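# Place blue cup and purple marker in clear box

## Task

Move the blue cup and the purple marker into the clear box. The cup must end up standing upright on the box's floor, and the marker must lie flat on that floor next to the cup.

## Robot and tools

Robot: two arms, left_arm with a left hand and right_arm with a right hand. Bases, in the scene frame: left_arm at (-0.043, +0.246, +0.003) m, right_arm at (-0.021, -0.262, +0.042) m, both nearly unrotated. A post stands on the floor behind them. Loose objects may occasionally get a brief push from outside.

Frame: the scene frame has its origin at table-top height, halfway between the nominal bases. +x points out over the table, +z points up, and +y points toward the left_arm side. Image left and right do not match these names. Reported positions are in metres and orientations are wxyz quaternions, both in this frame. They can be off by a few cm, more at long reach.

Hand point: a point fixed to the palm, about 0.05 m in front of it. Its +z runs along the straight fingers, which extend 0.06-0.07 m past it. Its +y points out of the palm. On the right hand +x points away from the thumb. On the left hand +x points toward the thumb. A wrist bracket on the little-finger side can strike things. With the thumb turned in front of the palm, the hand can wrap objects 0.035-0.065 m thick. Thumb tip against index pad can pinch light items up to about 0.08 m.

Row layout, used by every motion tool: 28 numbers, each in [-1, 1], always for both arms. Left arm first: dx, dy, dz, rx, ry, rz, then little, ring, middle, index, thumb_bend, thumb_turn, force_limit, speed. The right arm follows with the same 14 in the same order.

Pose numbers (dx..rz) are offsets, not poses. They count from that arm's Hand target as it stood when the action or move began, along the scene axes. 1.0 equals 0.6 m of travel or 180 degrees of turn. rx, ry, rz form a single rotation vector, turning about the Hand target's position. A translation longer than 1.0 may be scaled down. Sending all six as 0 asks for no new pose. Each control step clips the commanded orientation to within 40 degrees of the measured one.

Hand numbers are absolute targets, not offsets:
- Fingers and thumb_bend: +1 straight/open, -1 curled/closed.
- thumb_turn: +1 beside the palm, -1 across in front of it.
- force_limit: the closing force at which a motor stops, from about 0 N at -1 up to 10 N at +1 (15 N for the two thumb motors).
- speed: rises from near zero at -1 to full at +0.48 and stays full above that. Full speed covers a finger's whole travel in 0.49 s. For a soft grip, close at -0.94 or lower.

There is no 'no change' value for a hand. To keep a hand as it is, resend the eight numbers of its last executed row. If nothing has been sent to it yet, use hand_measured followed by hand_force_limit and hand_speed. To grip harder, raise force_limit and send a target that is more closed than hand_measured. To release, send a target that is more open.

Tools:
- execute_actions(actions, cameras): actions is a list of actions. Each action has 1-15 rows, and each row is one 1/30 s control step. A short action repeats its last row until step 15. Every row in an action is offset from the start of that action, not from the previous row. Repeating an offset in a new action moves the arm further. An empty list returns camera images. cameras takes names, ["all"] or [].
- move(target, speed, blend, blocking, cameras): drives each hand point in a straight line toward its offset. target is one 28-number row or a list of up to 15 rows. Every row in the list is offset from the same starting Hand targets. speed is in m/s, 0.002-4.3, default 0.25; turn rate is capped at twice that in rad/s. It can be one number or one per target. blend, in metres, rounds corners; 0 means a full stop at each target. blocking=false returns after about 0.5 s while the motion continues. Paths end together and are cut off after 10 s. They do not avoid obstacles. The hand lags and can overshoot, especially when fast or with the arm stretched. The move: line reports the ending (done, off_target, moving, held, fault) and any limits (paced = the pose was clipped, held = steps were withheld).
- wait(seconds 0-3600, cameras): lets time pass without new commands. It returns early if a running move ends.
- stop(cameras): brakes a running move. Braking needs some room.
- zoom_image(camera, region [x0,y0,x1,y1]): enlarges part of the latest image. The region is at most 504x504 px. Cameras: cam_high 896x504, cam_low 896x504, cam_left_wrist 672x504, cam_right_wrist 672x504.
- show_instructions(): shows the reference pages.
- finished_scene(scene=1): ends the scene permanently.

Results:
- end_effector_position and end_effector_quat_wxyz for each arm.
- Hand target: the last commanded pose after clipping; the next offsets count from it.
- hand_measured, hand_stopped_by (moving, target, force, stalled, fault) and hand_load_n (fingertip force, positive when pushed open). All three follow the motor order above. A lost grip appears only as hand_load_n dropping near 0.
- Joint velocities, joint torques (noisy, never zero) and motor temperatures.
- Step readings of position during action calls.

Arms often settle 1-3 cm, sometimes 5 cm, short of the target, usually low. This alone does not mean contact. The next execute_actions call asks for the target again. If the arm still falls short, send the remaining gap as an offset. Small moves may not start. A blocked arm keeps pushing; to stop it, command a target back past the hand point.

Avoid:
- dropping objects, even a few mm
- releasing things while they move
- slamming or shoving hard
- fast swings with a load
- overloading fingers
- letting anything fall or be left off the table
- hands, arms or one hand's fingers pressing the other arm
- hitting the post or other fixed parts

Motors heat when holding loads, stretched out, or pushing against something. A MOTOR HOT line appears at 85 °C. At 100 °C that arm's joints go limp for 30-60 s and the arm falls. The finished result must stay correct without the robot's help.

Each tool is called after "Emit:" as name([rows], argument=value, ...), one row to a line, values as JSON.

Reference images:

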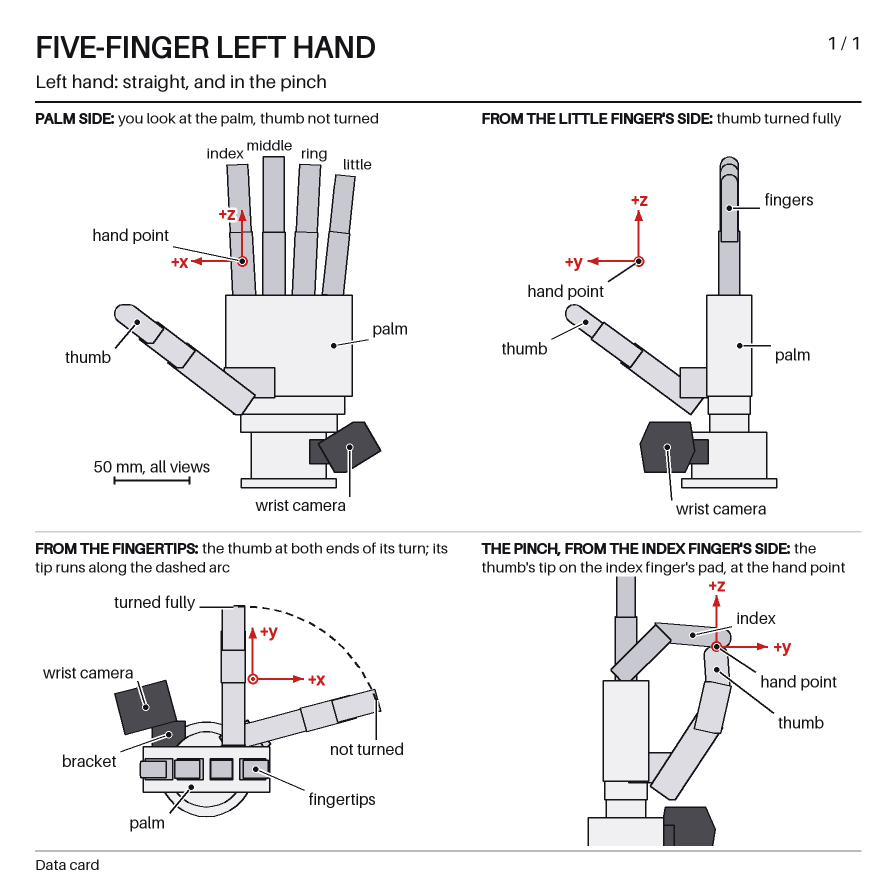

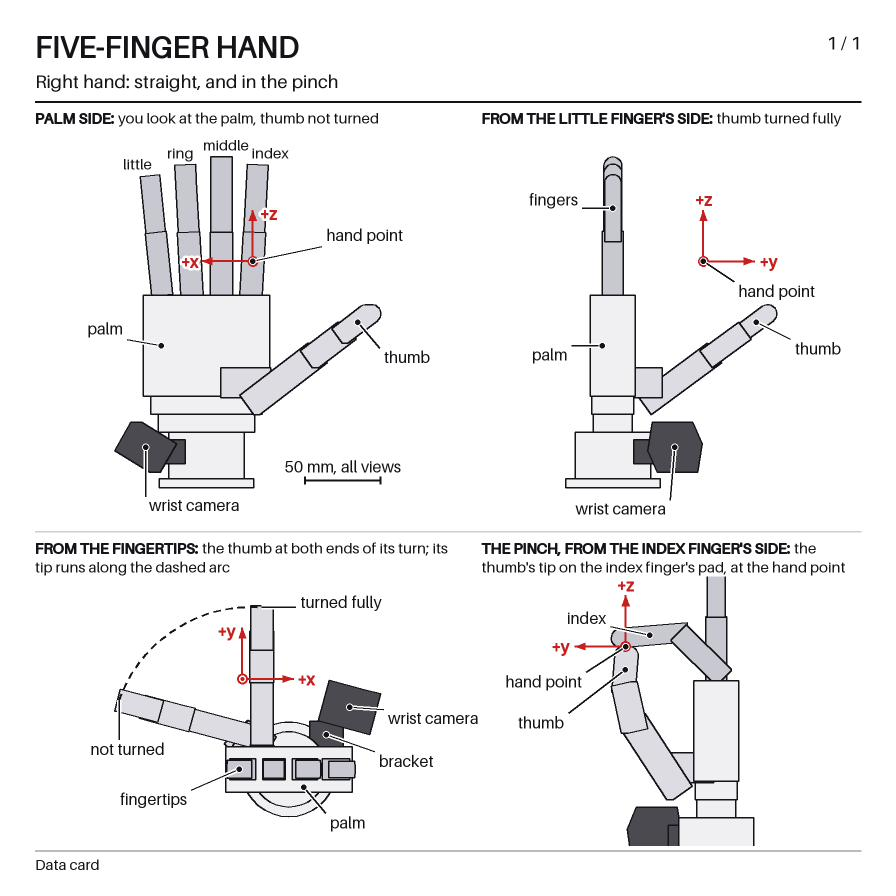

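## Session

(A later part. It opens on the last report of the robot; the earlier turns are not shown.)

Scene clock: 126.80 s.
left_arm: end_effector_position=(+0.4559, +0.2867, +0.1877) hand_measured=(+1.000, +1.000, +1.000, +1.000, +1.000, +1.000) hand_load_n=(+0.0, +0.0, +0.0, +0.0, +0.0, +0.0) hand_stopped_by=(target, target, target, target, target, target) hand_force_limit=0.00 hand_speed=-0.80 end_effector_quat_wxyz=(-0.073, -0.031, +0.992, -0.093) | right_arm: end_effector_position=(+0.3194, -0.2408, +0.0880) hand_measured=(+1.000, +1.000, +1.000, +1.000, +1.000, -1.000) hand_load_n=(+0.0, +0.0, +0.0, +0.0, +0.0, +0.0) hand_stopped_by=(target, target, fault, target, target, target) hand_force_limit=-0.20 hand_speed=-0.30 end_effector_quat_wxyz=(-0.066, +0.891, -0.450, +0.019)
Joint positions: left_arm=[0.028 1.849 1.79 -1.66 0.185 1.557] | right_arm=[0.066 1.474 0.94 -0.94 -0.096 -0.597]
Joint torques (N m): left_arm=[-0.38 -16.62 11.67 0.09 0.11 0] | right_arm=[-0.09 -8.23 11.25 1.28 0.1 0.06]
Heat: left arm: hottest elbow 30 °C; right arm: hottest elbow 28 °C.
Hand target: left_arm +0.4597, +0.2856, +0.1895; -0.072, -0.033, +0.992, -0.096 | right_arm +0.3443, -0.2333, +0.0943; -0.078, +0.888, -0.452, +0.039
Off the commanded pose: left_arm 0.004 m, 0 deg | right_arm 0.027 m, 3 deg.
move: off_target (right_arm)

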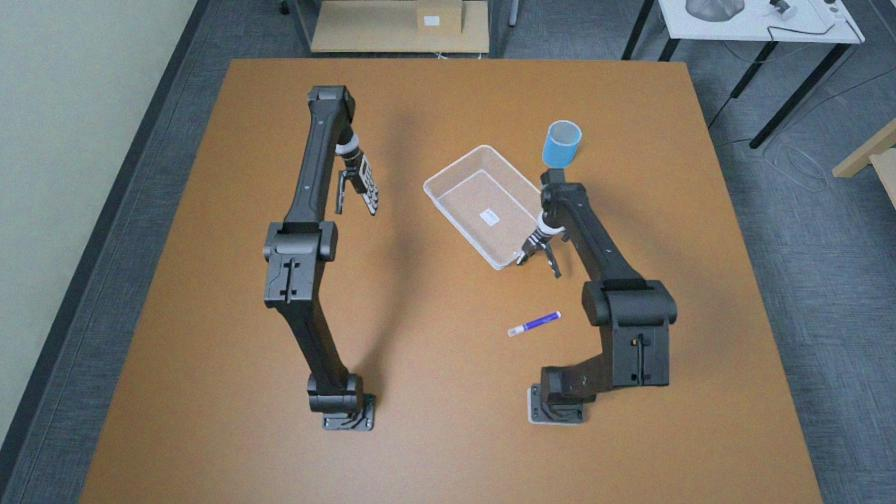

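Emit:
move([
  [0,0,0,0,0,0,1,1,1,1,1,1,0,-0.8,-0.083,-0.05,0.05,0,0,0,1,1,1,1,1,-1,-0.2,-0.3],
  [0,0,0,0,0,0,1,1,1,1,1,1,0,-0.8,-0.157,0.022,0.176,0.0930,-0.1714,-0.0807,-1,-0.24,1,-0.24,1,-1,-0.2,-0.3],
  [0,0,0,0,0,0,1,1,1,1,1,1,0,-0.8,-0.207,0.057,0.06,0.0930,-0.1714,-0.0807,-1,-0.24,1,-0.24,1,-1,-0.2,-0.3],
], cameras=["cam_high", "cam_low", "cam_right_wrist"], speed=0.15, blend=[0.02,0,0])

Emit:
zoom_image(camera="cam_high", region=[470, 230, 610, 370])

Scene clock: 135.40 s.
left_arm: end_effector_position=(+0.4559, +0.2867, +0.1877) hand_measured=(+1.000, +1.000, +1.000, +1.000, +1.000, +1.000) hand_load_n=(+0.0, +0.0, +0.0, +0.0, +0.0, +0.0) hand_stopped_by=(target, target, target, target, target, target) hand_force_limit=0.00 hand_speed=-0.80 end_effector_quat_wxyz=(-0.073, -0.031, +0.992, -0.093) | right_arm: end_effector_position=(+0.2179, -0.2037, +0.1315) hand_measured=(-1.000, -0.240, +1.000, -0.240, +1.000, -1.000) hand_load_n=(+0.0, +0.0, +0.0, +0.0, +0.0, +0.0) hand_stopped_by=(target, target, fault, target, target, target) hand_force_limit=-0.20 hand_speed=-0.30 end_effector_quat_wxyz=(-0.307, +0.766, -0.523, +0.214)
Joint positions: left_arm=[0.028 1.849 1.79 -1.66 0.185 1.557] | right_arm=[0.022 0.565 0.397 -0.672 -0.256 -0.284]
Joint torques (N m): left_arm=[-0.44 -16.79 11.71 0.09 0.11 -0.01] | right_arm=[0.15 0.67 8.91 2.84 -0.03 -0.01]
Heat: left arm: hottest elbow 30 °C; right arm: hottest elbow 28 °C.
Hand target: left_arm +0.4597, +0.2856, +0.1895; -0.072, -0.033, +0.992, -0.096 | right_arm +0.2201, -0.1990, +0.1303; -0.316, +0.762, -0.523, +0.216
Off the commanded pose: left_arm 0.004 m, 0 deg | right_arm 0.005 m, 1 deg.
move: done
cam_right_wrist: T_world_to_cam=[[-0.56836, -0.48685, -0.66329, 0.11182], [-0.7765, 0.58395, 0.23675, 0.25445], [0.27207, 0.6496, -0.70993, 0.28224]] pos_world=[0.18434, -0.27749, 0.2143]

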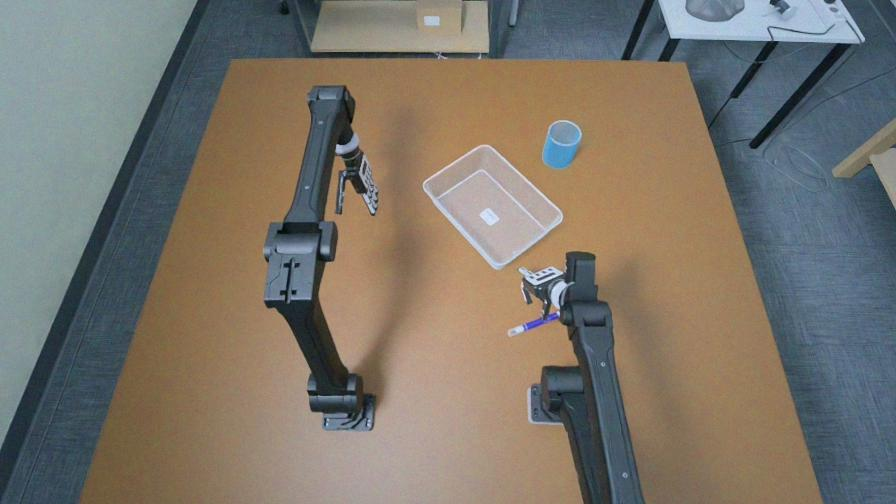

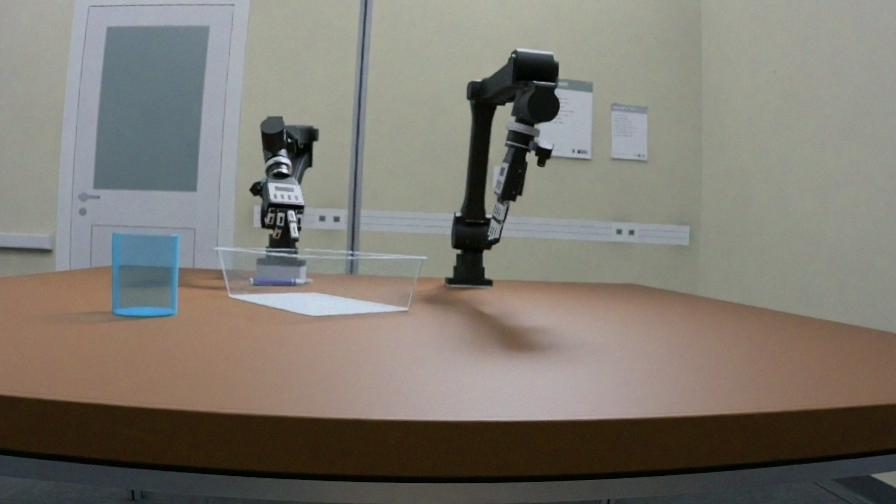

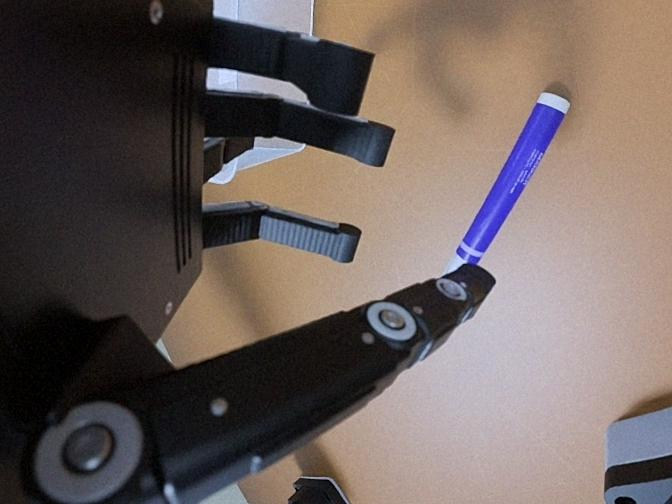

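Scaled by 3.600 from the camera's image (finer frame: 1280x720).

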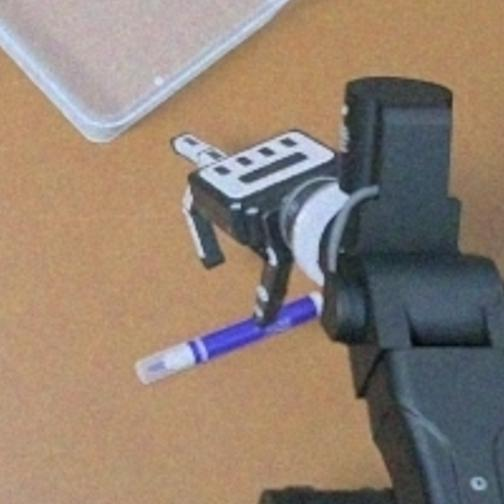

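Emit:
move(target=[0,0,0,0,0,0,1,1,1,1,1,1,0,-0.8,0,0,-0.133,0,0,0,-1,-0.24,1,-0.24,1,-1,-0.2,-0.3], cameras=["cam_high", "cam_low", "cam_right_wrist"], speed=0.1)

Emit:
zoom_image(camera="cam_high", region=[470, 230, 610, 370])

Emit:
zoom_image(camera="cam_low", region=[210, 200, 350, 320])

Scene clock: 140.27 s.
left_arm: end_effector_position=(+0.4559, +0.2867, +0.1877) hand_measured=(+1.000, +1.000, +1.000, +1.000, +1.000, +1.000) hand_load_n=(-0.5, -0.5, +0.0, +0.0, +0.0, +0.0) hand_stopped_by=(target, target, target, target, target, target) hand_force_limit=0.00 hand_speed=-0.80 end_effector_quat_wxyz=(-0.073, -0.031, +0.992, -0.093) | right_arm: end_effector_position=(+0.2192, -0.2037, +0.0531) hand_measured=(-1.000, -0.240, +1.000, -0.240, +1.000, -1.000) hand_load_n=(+0.0, +0.5, +0.0, +0.0, +0.0, +0.0) hand_stopped_by=(target, target, fault, target, target, target) hand_force_limit=-0.20 hand_speed=-0.30 end_effector_quat_wxyz=(-0.310, +0.765, -0.522, +0.217)
Joint positions: left_arm=[0.028 1.849 1.79 -1.66 0.185 1.557] | right_arm=[0.022 0.704 0.213 -0.339 -0.256 -0.284]
Joint torques (N m): left_arm=[-0.44 -16.62 11.71 0.08 0.11 0] | right_arm=[0.15 0.73 8.2 2.62 0 -0.02]
Heat: left arm: hottest elbow 31 °C; right arm: hottest elbow 28 °C.
Hand target: left_arm +0.4597, +0.2856, +0.1895; -0.072, -0.033, +0.992, -0.096 | right_arm +0.2200, -0.1990, +0.0504; -0.316, +0.762, -0.523, +0.216
Off the commanded pose: left_arm 0.004 m, 0 deg | right_arm 0.005 m, 1 deg.
move: done
cam_right_wrist: T_world_to_cam=[[-0.56209, -0.48697, -0.66852, 0.05937], [-0.7787, 0.58397, 0.22935, 0.2749], [0.27871, 0.64949, -0.70745, 0.22458]] pos_world=[0.18484, -0.27749, 0.13552]

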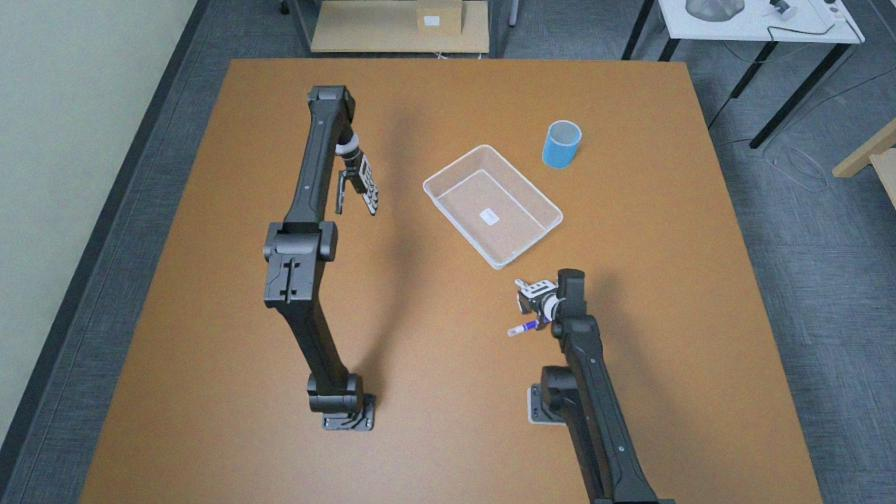

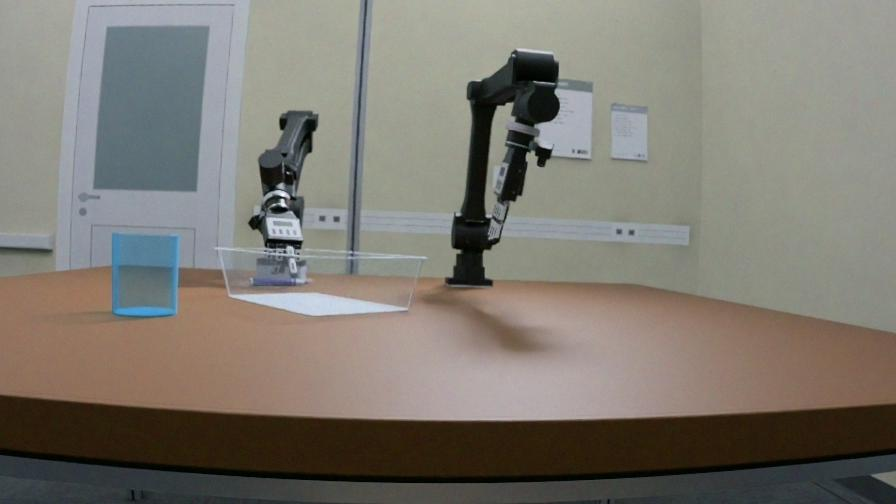

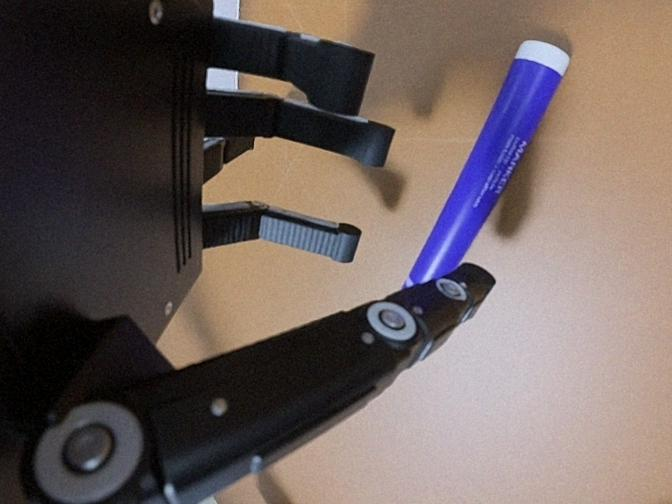

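Scaled by 3.600 from the camera's image (finer frame: 1280x720).

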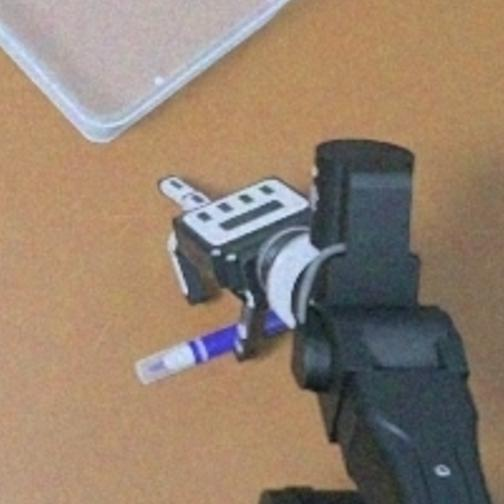

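Scaled by 3.600 from the camera's image (finer frame: 1280x720).

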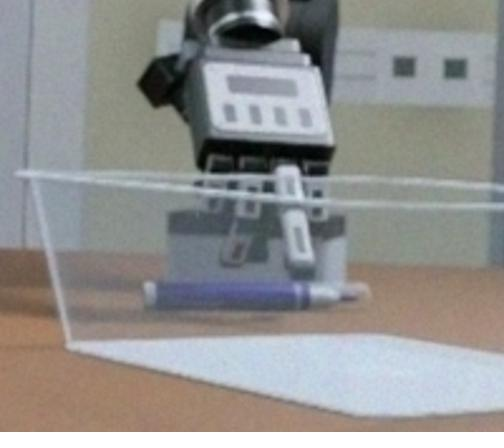

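Emit:
move(target=[0,0,0,0,0,0,1,1,1,1,1,1,0,-0.8,0,0,-0.042,0,0,0,-1,-0.24,1,-0.24,1,-1,-0.2,-0.3], cameras=["cam_high", "cam_low", "cam_right_wrist"], speed=0.05)

Emit:
zoom_image(camera="cam_low", region=[210, 200, 350, 320])

Scene clock: 144.07 s.
left_arm: end_effector_position=(+0.4559, +0.2867, +0.1877) hand_measured=(+1.000, +1.000, +1.000, +1.000, +1.000, +1.000) hand_load_n=(+0.0, +0.0, +0.0, +0.0, +0.0, +0.0) hand_stopped_by=(target, target, target, target, target, target) hand_force_limit=0.00 hand_speed=-0.80 end_effector_quat_wxyz=(-0.073, -0.031, +0.992, -0.093) | right_arm: end_effector_position=(+0.2203, -0.2037, +0.0280) hand_measured=(-1.000, -0.240, +1.000, -0.240, +1.000, -1.000) hand_load_n=(+0.5, +0.0, +0.0, +0.0, +0.0, +0.0) hand_stopped_by=(target, target, fault, target, target, target) hand_force_limit=-0.20 hand_speed=-0.30 end_effector_quat_wxyz=(-0.310, +0.765, -0.521, +0.218)
Joint positions: left_arm=[0.028 1.849 1.79 -1.66 0.185 1.557] | right_arm=[0.022 0.807 0.164 -0.186 -0.256 -0.284]
Joint torques (N m): left_arm=[-0.44 -16.73 11.69 0.09 0.11 -0.01] | right_arm=[0.26 0.67 7.45 2.63 -0.02 0]
Heat: left arm: hottest elbow 31 °C; right arm: hottest elbow 28 °C.
Hand target: left_arm +0.4597, +0.2856, +0.1895; -0.072, -0.033, +0.992, -0.096 | right_arm +0.2202, -0.1990, +0.0253; -0.316, +0.762, -0.523, +0.217
Off the commanded pose: left_arm 0.004 m, 0 deg | right_arm 0.005 m, 1 deg.
move: done
cam_right_wrist: T_world_to_cam=[[-0.56109, -0.48696, -0.66937, 0.04294], [-0.77903, 0.584, 0.22816, 0.28158], [0.27981, 0.64947, -0.70703, 0.20625]] pos_world=[0.18574, -0.27749, 0.11032]

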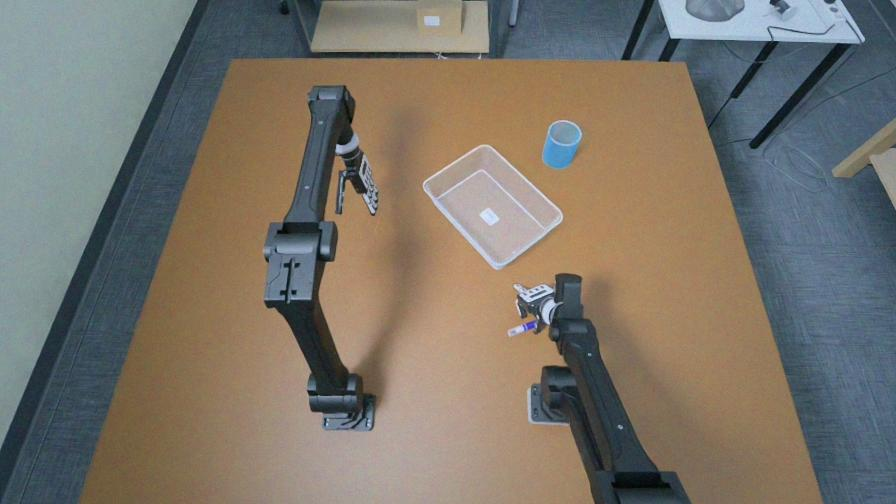

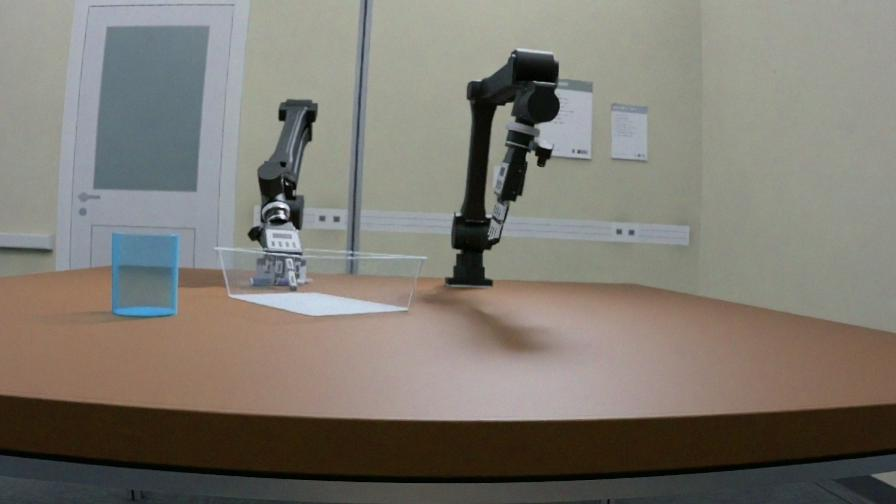

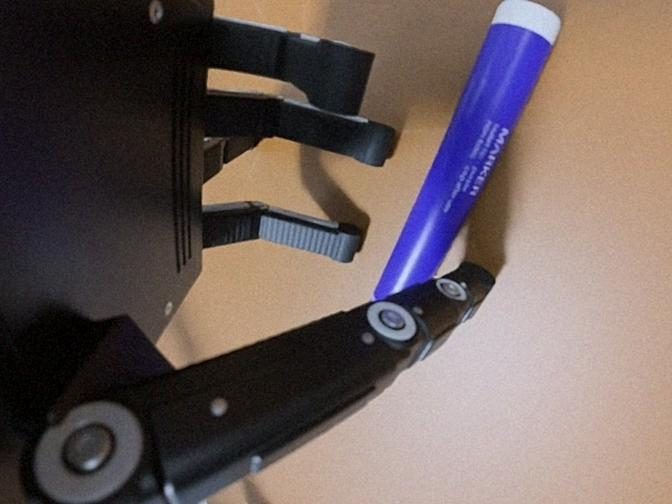

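Scaled by 3.600 from the camera's image (finer frame: 1280x720).

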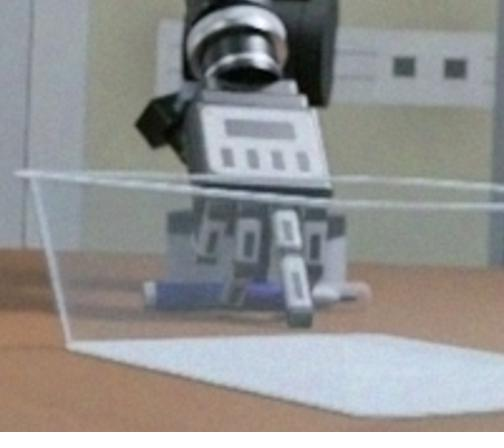

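Emit:
move([
  [0,0,0,0,0,0,1,1,1,1,1,1,0,-0.8,0,0,0.005,0,0,0,-1,-0.24,1,-0.24,1,-1,-0.6,-0.88],
  [0,0,0,0,0,0,1,1,1,1,1,1,0,-0.8,0,0,0.005,0,0,0,-1,-0.24,1,-0.24,0.1,-1,-0.6,-0.88],
], cameras=["cam_high", "cam_low", "cam_right_wrist"], speed=0.05)

Emit:
zoom_image(camera="cam_low", region=[210, 200, 350, 320])

Scene clock: 150.27 s.
left_arm: end_effector_position=(+0.4559, +0.2867, +0.1877) hand_measured=(+1.000, +1.000, +1.000, +1.000, +1.000, +1.000) hand_load_n=(+0.0, +0.0, +0.0, +0.0, +0.0, +0.0) hand_stopped_by=(target, target, target, target, target, target) hand_force_limit=0.00 hand_speed=-0.80 end_effector_quat_wxyz=(-0.073, -0.031, +0.992, -0.093) | right_arm: end_effector_position=(+0.2202, -0.2035, +0.0280) hand_measured=(-1.000, -0.240, +1.000, -0.240, +0.504, -1.000) hand_load_n=(+0.0, +1.5, +0.0, +2.0, +3.5, +0.0) hand_stopped_by=(target, target, fault, target, force, target) hand_force_limit=-0.60 hand_speed=-0.88 end_effector_quat_wxyz=(-0.310, +0.764, -0.522, +0.218)
Joint positions: left_arm=[0.028 1.849 1.79 -1.66 0.185 1.557] | right_arm=[0.022 0.807 0.164 -0.186 -0.256 -0.282]
Joint torques (N m): left_arm=[-0.44 -16.73 11.71 0.09 0.11 -0.01] | right_arm=[0.5 -0.67 7.84 1.94 0.02 0]
Heat: left arm: hottest elbow 31 °C; right arm: hottest elbow 28 °C.
Hand target: left_arm +0.4597, +0.2856, +0.1895; -0.072, -0.033, +0.992, -0.096 | right_arm +0.2202, -0.1991, +0.0284; -0.316, +0.762, -0.523, +0.217
Off the commanded pose: left_arm 0.004 m, 0 deg | right_arm 0.004 m, 1 deg.
move: done
cam_right_wrist: T_world_to_cam=[[-0.56168, -0.48587, -0.66967, 0.04343], [-0.77853, 0.58432, 0.22904, 0.28142], [0.28001, 0.65001, -0.70646, 0.20623]] pos_world=[0.18574, -0.27739, 0.11032]

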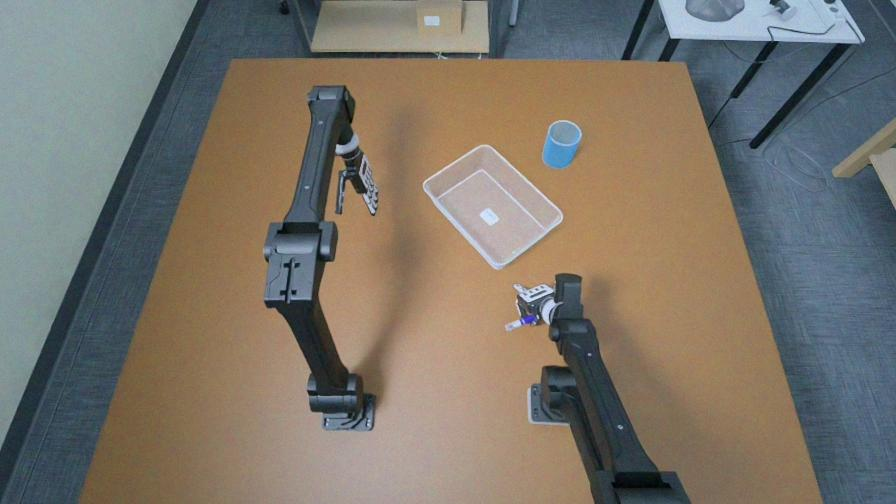

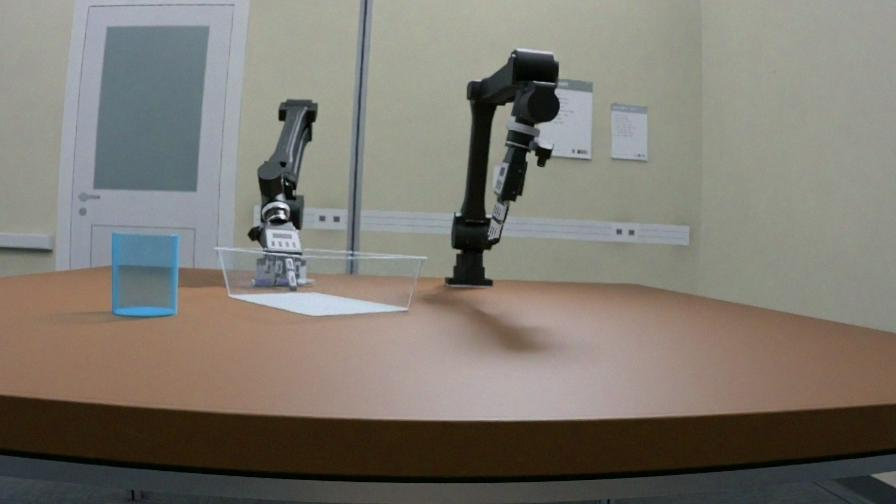

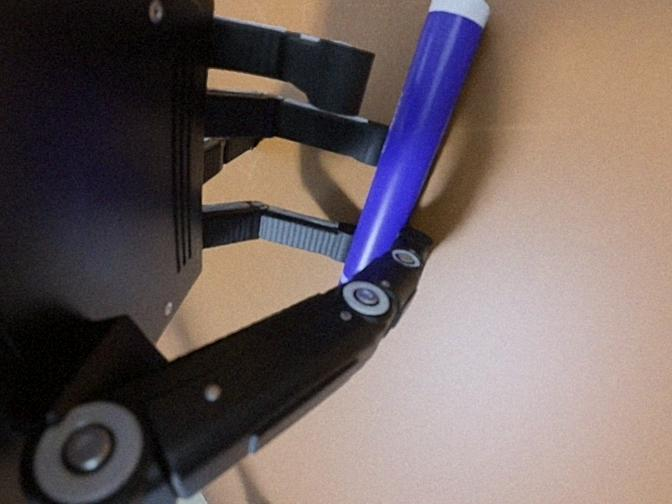

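Scaled by 3.600 from the camera's image (finer frame: 1280x720).

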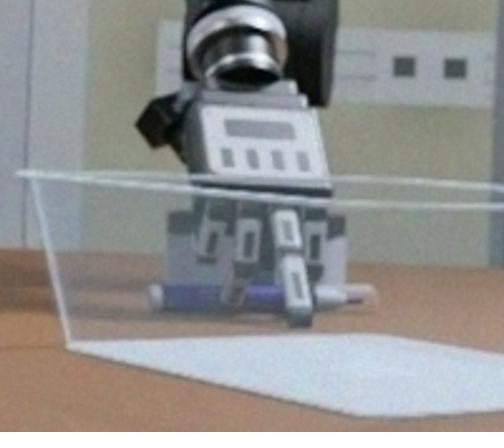

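Emit:
move(target=[0,0,0,0,0,0,1,1,1,1,1,1,0,-0.8,0,0,0.08,0,0,0,-1,-0.24,1,-0.24,0.1,-1,-0.6,-0.88], cameras=["cam_high", "cam_right_wrist"], speed=0.06)

Scene clock: 154.77 s.
left_arm: end_effector_position=(+0.4559, +0.2867, +0.1877) hand_measured=(+1.000, +1.000, +1.000, +1.000, +1.000, +1.000) hand_load_n=(+0.0, +0.0, +0.0, +0.0, +0.0, +0.0) hand_stopped_by=(target, target, target, target, target, target) hand_force_limit=0.00 hand_speed=-0.80 end_effector_quat_wxyz=(-0.073, -0.031, +0.992, -0.093) | right_arm: end_effector_position=(+0.2052, -0.2022, +0.0529) hand_measured=(-1.000, -0.240, +1.000, -0.240, +0.504, -1.000) hand_load_n=(+0.0, +1.0, +0.0, +2.0, +4.0, +0.0) hand_stopped_by=(target, target, fault, target, force, target) hand_force_limit=-0.60 hand_speed=-0.88 end_effector_quat_wxyz=(-0.302, +0.768, -0.526, +0.205)
Joint positions: left_arm=[0.028 1.849 1.79 -1.66 0.185 1.557] | right_arm=[0.03 0.653 0.21 -0.417 -0.251 -0.278]
Joint torques (N m): left_arm=[-0.38 -16.67 11.69 0.1 0.11 -0.01] | right_arm=[-0.38 -0.09 12.96 0.96 -0.14 -0.01]
Heat: left arm: hottest elbow 31 °C; right arm: hottest elbow 28 °C.
Hand target: left_arm +0.4597, +0.2856, +0.1895; -0.072, -0.033, +0.992, -0.096 | right_arm +0.2201, -0.1990, +0.0762; -0.316, +0.762, -0.523, +0.216
Off the commanded pose: left_arm 0.004 m, 0 deg | right_arm 0.028 m, 2 deg.
move: off_target (right_arm)
cam_right_wrist: T_world_to_cam=[[-0.58275, -0.48685, -0.65068, 0.05545], [-0.77135, 0.58338, 0.25433, 0.26025], [0.25577, 0.65011, -0.7155, 0.23266]] pos_world=[0.17354, -0.27609, 0.13636]

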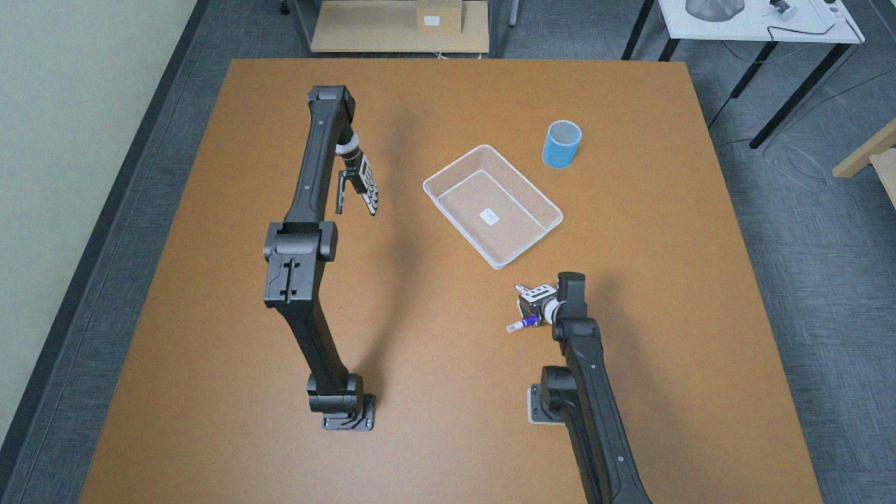

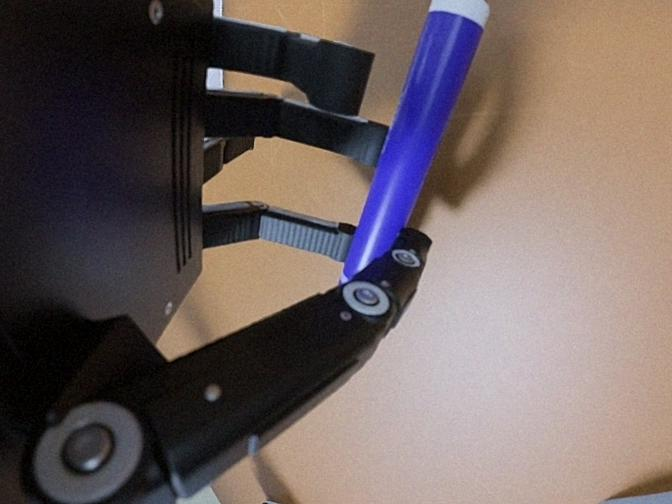

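Emit:
move([
  [0,0,0,0,0,0,1,1,1,1,1,1,0,-0.8,0.03,0,0.22,0,0,0,-1,-0.24,1,-0.24,0.1,-1,-0.6,-0.88],
  [0,0,0,0,0,0,1,1,1,1,1,1,0,-0.8,0.38,0.057,0.22,0,0,0.0833,-1,-0.24,1,-0.24,0.1,-1,-0.6,-0.88],
], cameras=["cam_high", "cam_low", "cam_right_wrist"], speed=0.12, blend=[0.03,0])

Emit:
zoom_image(camera="cam_high", region=[410, 120, 610, 290])

Emit:
zoom_image(camera="cam_low", region=[190, 160, 450, 330])

Scene clock: 159.23 s.
left_arm: end_effector_position=(+0.4559, +0.2867, +0.1877) hand_measured=(+1.000, +1.000, +1.000, +1.000, +1.000, +1.000) hand_load_n=(+0.0, +0.0, +0.0, +0.0, +0.0, +0.0) hand_stopped_by=(target, target, target, target, target, target) hand_force_limit=0.00 hand_speed=-0.80 end_effector_quat_wxyz=(-0.073, -0.031, +0.992, -0.093) | right_arm: end_effector_position=(+0.4255, -0.1727, +0.1905) hand_measured=(-1.000, -0.240, +1.000, -0.240, +0.504, -1.000) hand_load_n=(+0.0, +1.0, +0.0, +2.5, +3.5, +0.0) hand_stopped_by=(target, target, fault, target, force, target) hand_force_limit=-0.60 hand_speed=-0.88 end_effector_quat_wxyz=(-0.325, +0.821, -0.444, +0.153)
Joint positions: left_arm=[0.028 1.849 1.79 -1.66 0.185 1.557] | right_arm=[0.06 1.313 0.987 -0.606 -0.393 -0.419]
Joint torques (N m): left_arm=[-0.32 -16.73 11.69 0.06 0.11 0] | right_arm=[0.38 -7.77 13.38 2.44 -0.55 -0.22]
Heat: left arm: hottest elbow 31 °C; right arm: hottest elbow 29 °C.
Hand target: left_arm +0.4597, +0.2856, +0.1895; -0.072, -0.033, +0.992, -0.096 | right_arm +0.4482, -0.1649, +0.2083; -0.341, +0.823, -0.419, +0.173
Off the commanded pose: left_arm 0.004 m, 0 deg | right_arm 0.030 m, 4 deg.
move: off_target (right_arm)
cam_right_wrist: T_world_to_cam=[[-0.48054, -0.58857, -0.65012, 0.22655], [-0.87287, 0.39266, 0.2897, 0.38139], [0.08477, 0.70668, -0.70243, 0.3356]] pos_world=[0.41332, -0.25358, 0.27253]

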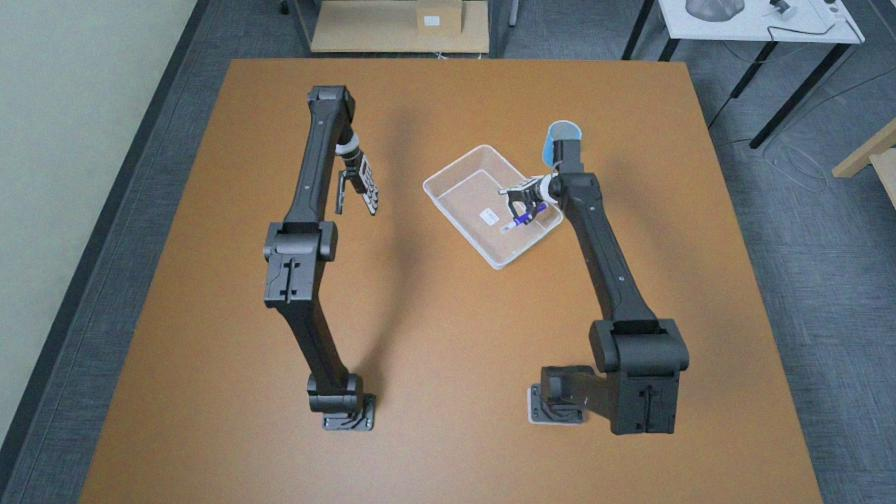

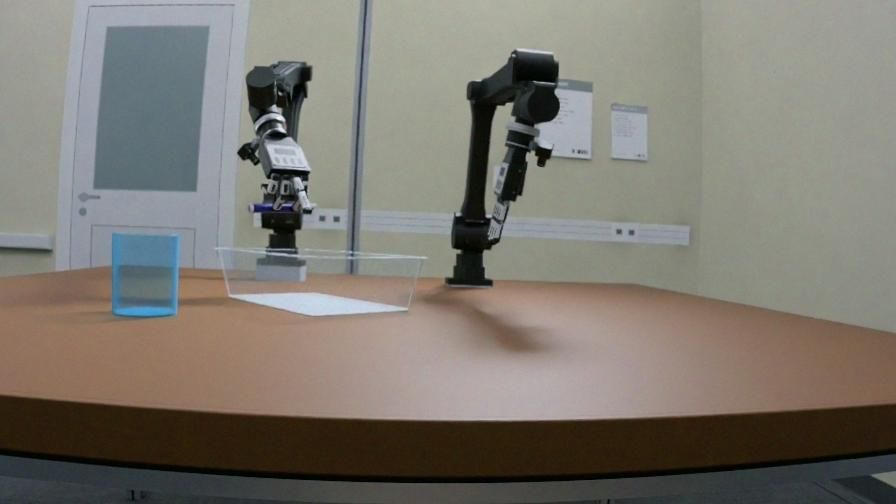

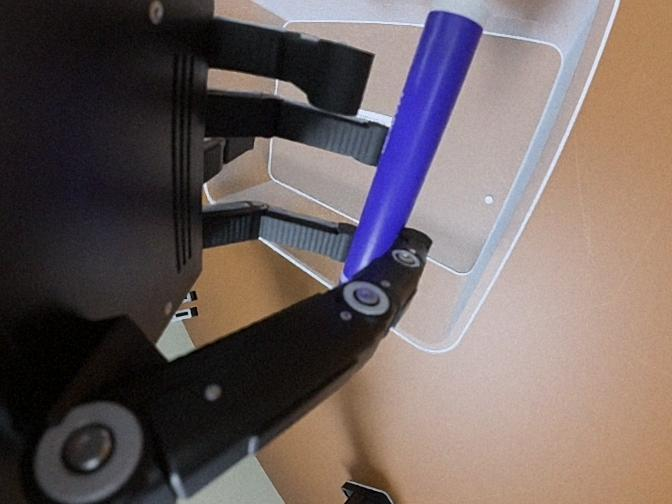

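Scaled by 2.520 from the camera's image (finer frame: 1280x720).

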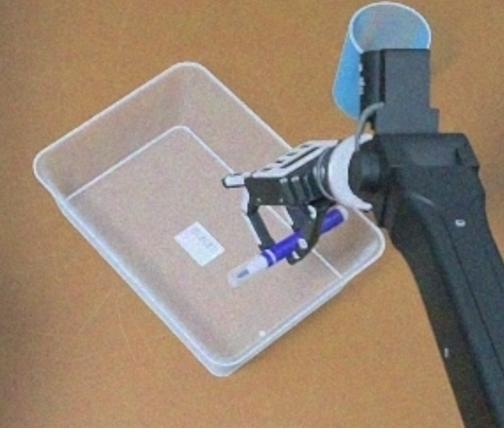

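Scaled by 1.938 from the camera's image (finer frame: 1280x720).

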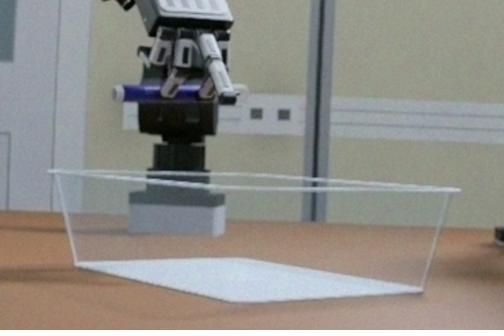

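Emit:
move(target=[0,0,0,0,0,0,1,1,1,1,1,1,0,-0.8,0.045,0.03,-0.12,0,0,0,-1,-0.24,1,-0.24,0.1,-1,-0.6,-0.88], cameras=["cam_high", "cam_low", "cam_right_wrist"], speed=0.1)

Emit:
zoom_image(camera="cam_high", region=[410, 120, 610, 290])

Emit:
zoom_image(camera="cam_low", region=[190, 160, 450, 330])

Scene clock: 161.83 s.
left_arm: end_effector_position=(+0.4559, +0.2867, +0.1877) hand_measured=(+1.000, +1.000, +1.000, +1.000, +1.000, +1.000) hand_load_n=(+0.0, +0.0, +0.0, +0.0, +0.0, +0.0) hand_stopped_by=(target, target, target, target, target, target) hand_force_limit=0.00 hand_speed=-0.80 end_effector_quat_wxyz=(-0.073, -0.031, +0.992, -0.093) | right_arm: end_effector_position=(+0.4723, -0.1545, +0.1418) hand_measured=(-1.000, -0.240, +1.000, -0.240, +0.504, -1.000) hand_load_n=(+0.0, +1.0, +0.0, +2.5, +3.5, +0.0) hand_stopped_by=(target, target, fault, target, force, target) hand_force_limit=-0.60 hand_speed=-0.88 end_effector_quat_wxyz=(-0.337, +0.824, -0.421, +0.173)
Joint positions: left_arm=[0.028 1.849 1.79 -1.66 0.185 1.557] | right_arm=[0.098 1.467 0.987 -0.394 -0.38 -0.421]
Joint torques (N m): left_arm=[-0.38 -16.79 11.7 0.08 0.11 0] | right_arm=[0.26 -9.76 8.61 2.51 -0.07 0]
Heat: left arm: hottest elbow 31 °C; right arm: hottest elbow 29 °C.
Hand target: left_arm +0.4597, +0.2856, +0.1895; -0.072, -0.033, +0.992, -0.096 | right_arm +0.4752, -0.1470, +0.1364; -0.341, +0.823, -0.419, +0.174
Off the commanded pose: left_arm 0.004 m, 0 deg | right_arm 0.010 m, 1 deg.
move: done
cam_right_wrist: T_world_to_cam=[[-0.42264, -0.60816, -0.67195, 0.20077], [-0.90038, 0.36633, 0.23476, 0.44602], [0.10338, 0.70423, -0.7024, 0.27538]] pos_world=[0.45797, -0.23522, 0.22362]

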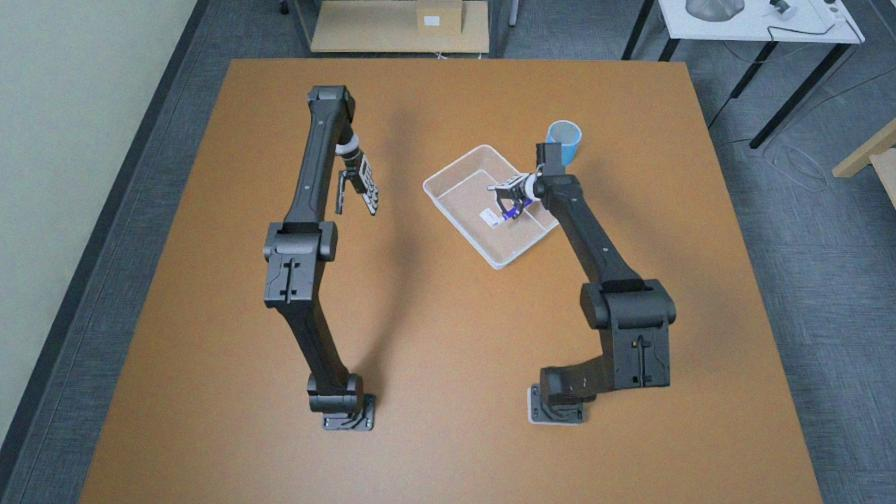

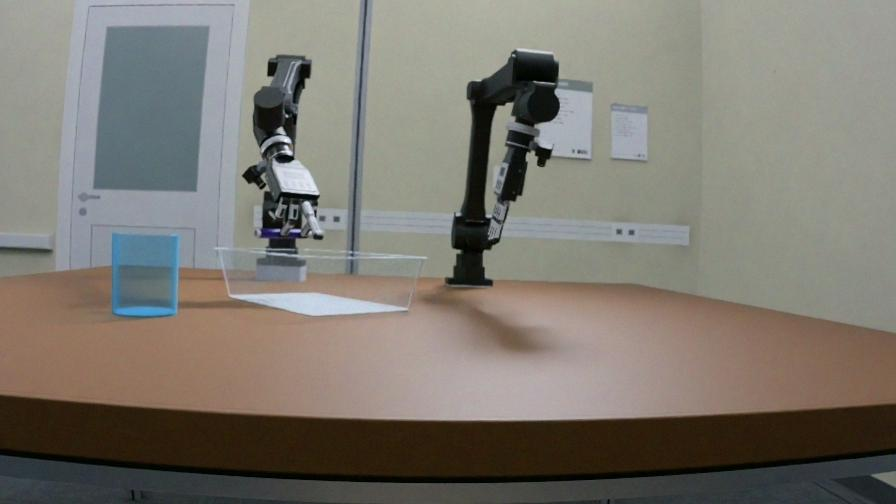

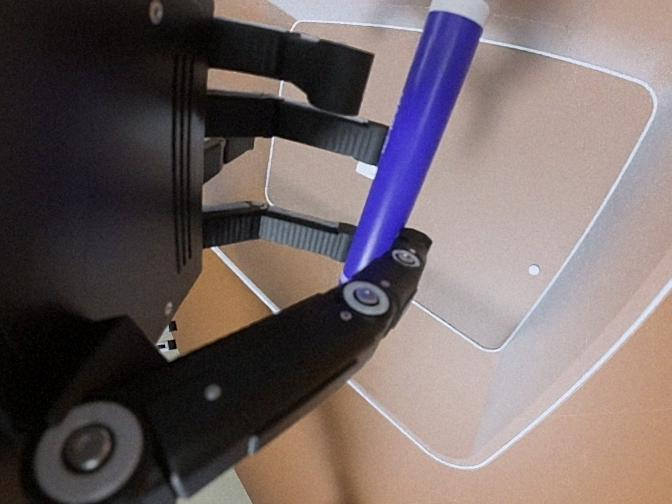

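Scaled by 2.520 from the camera's image (finer frame: 1280x720).

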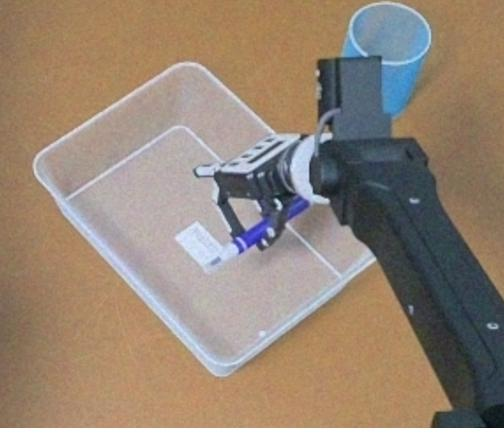

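Scaled by 1.938 from the camera's image (finer frame: 1280x720).

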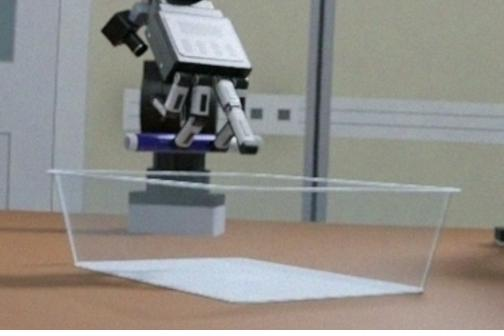

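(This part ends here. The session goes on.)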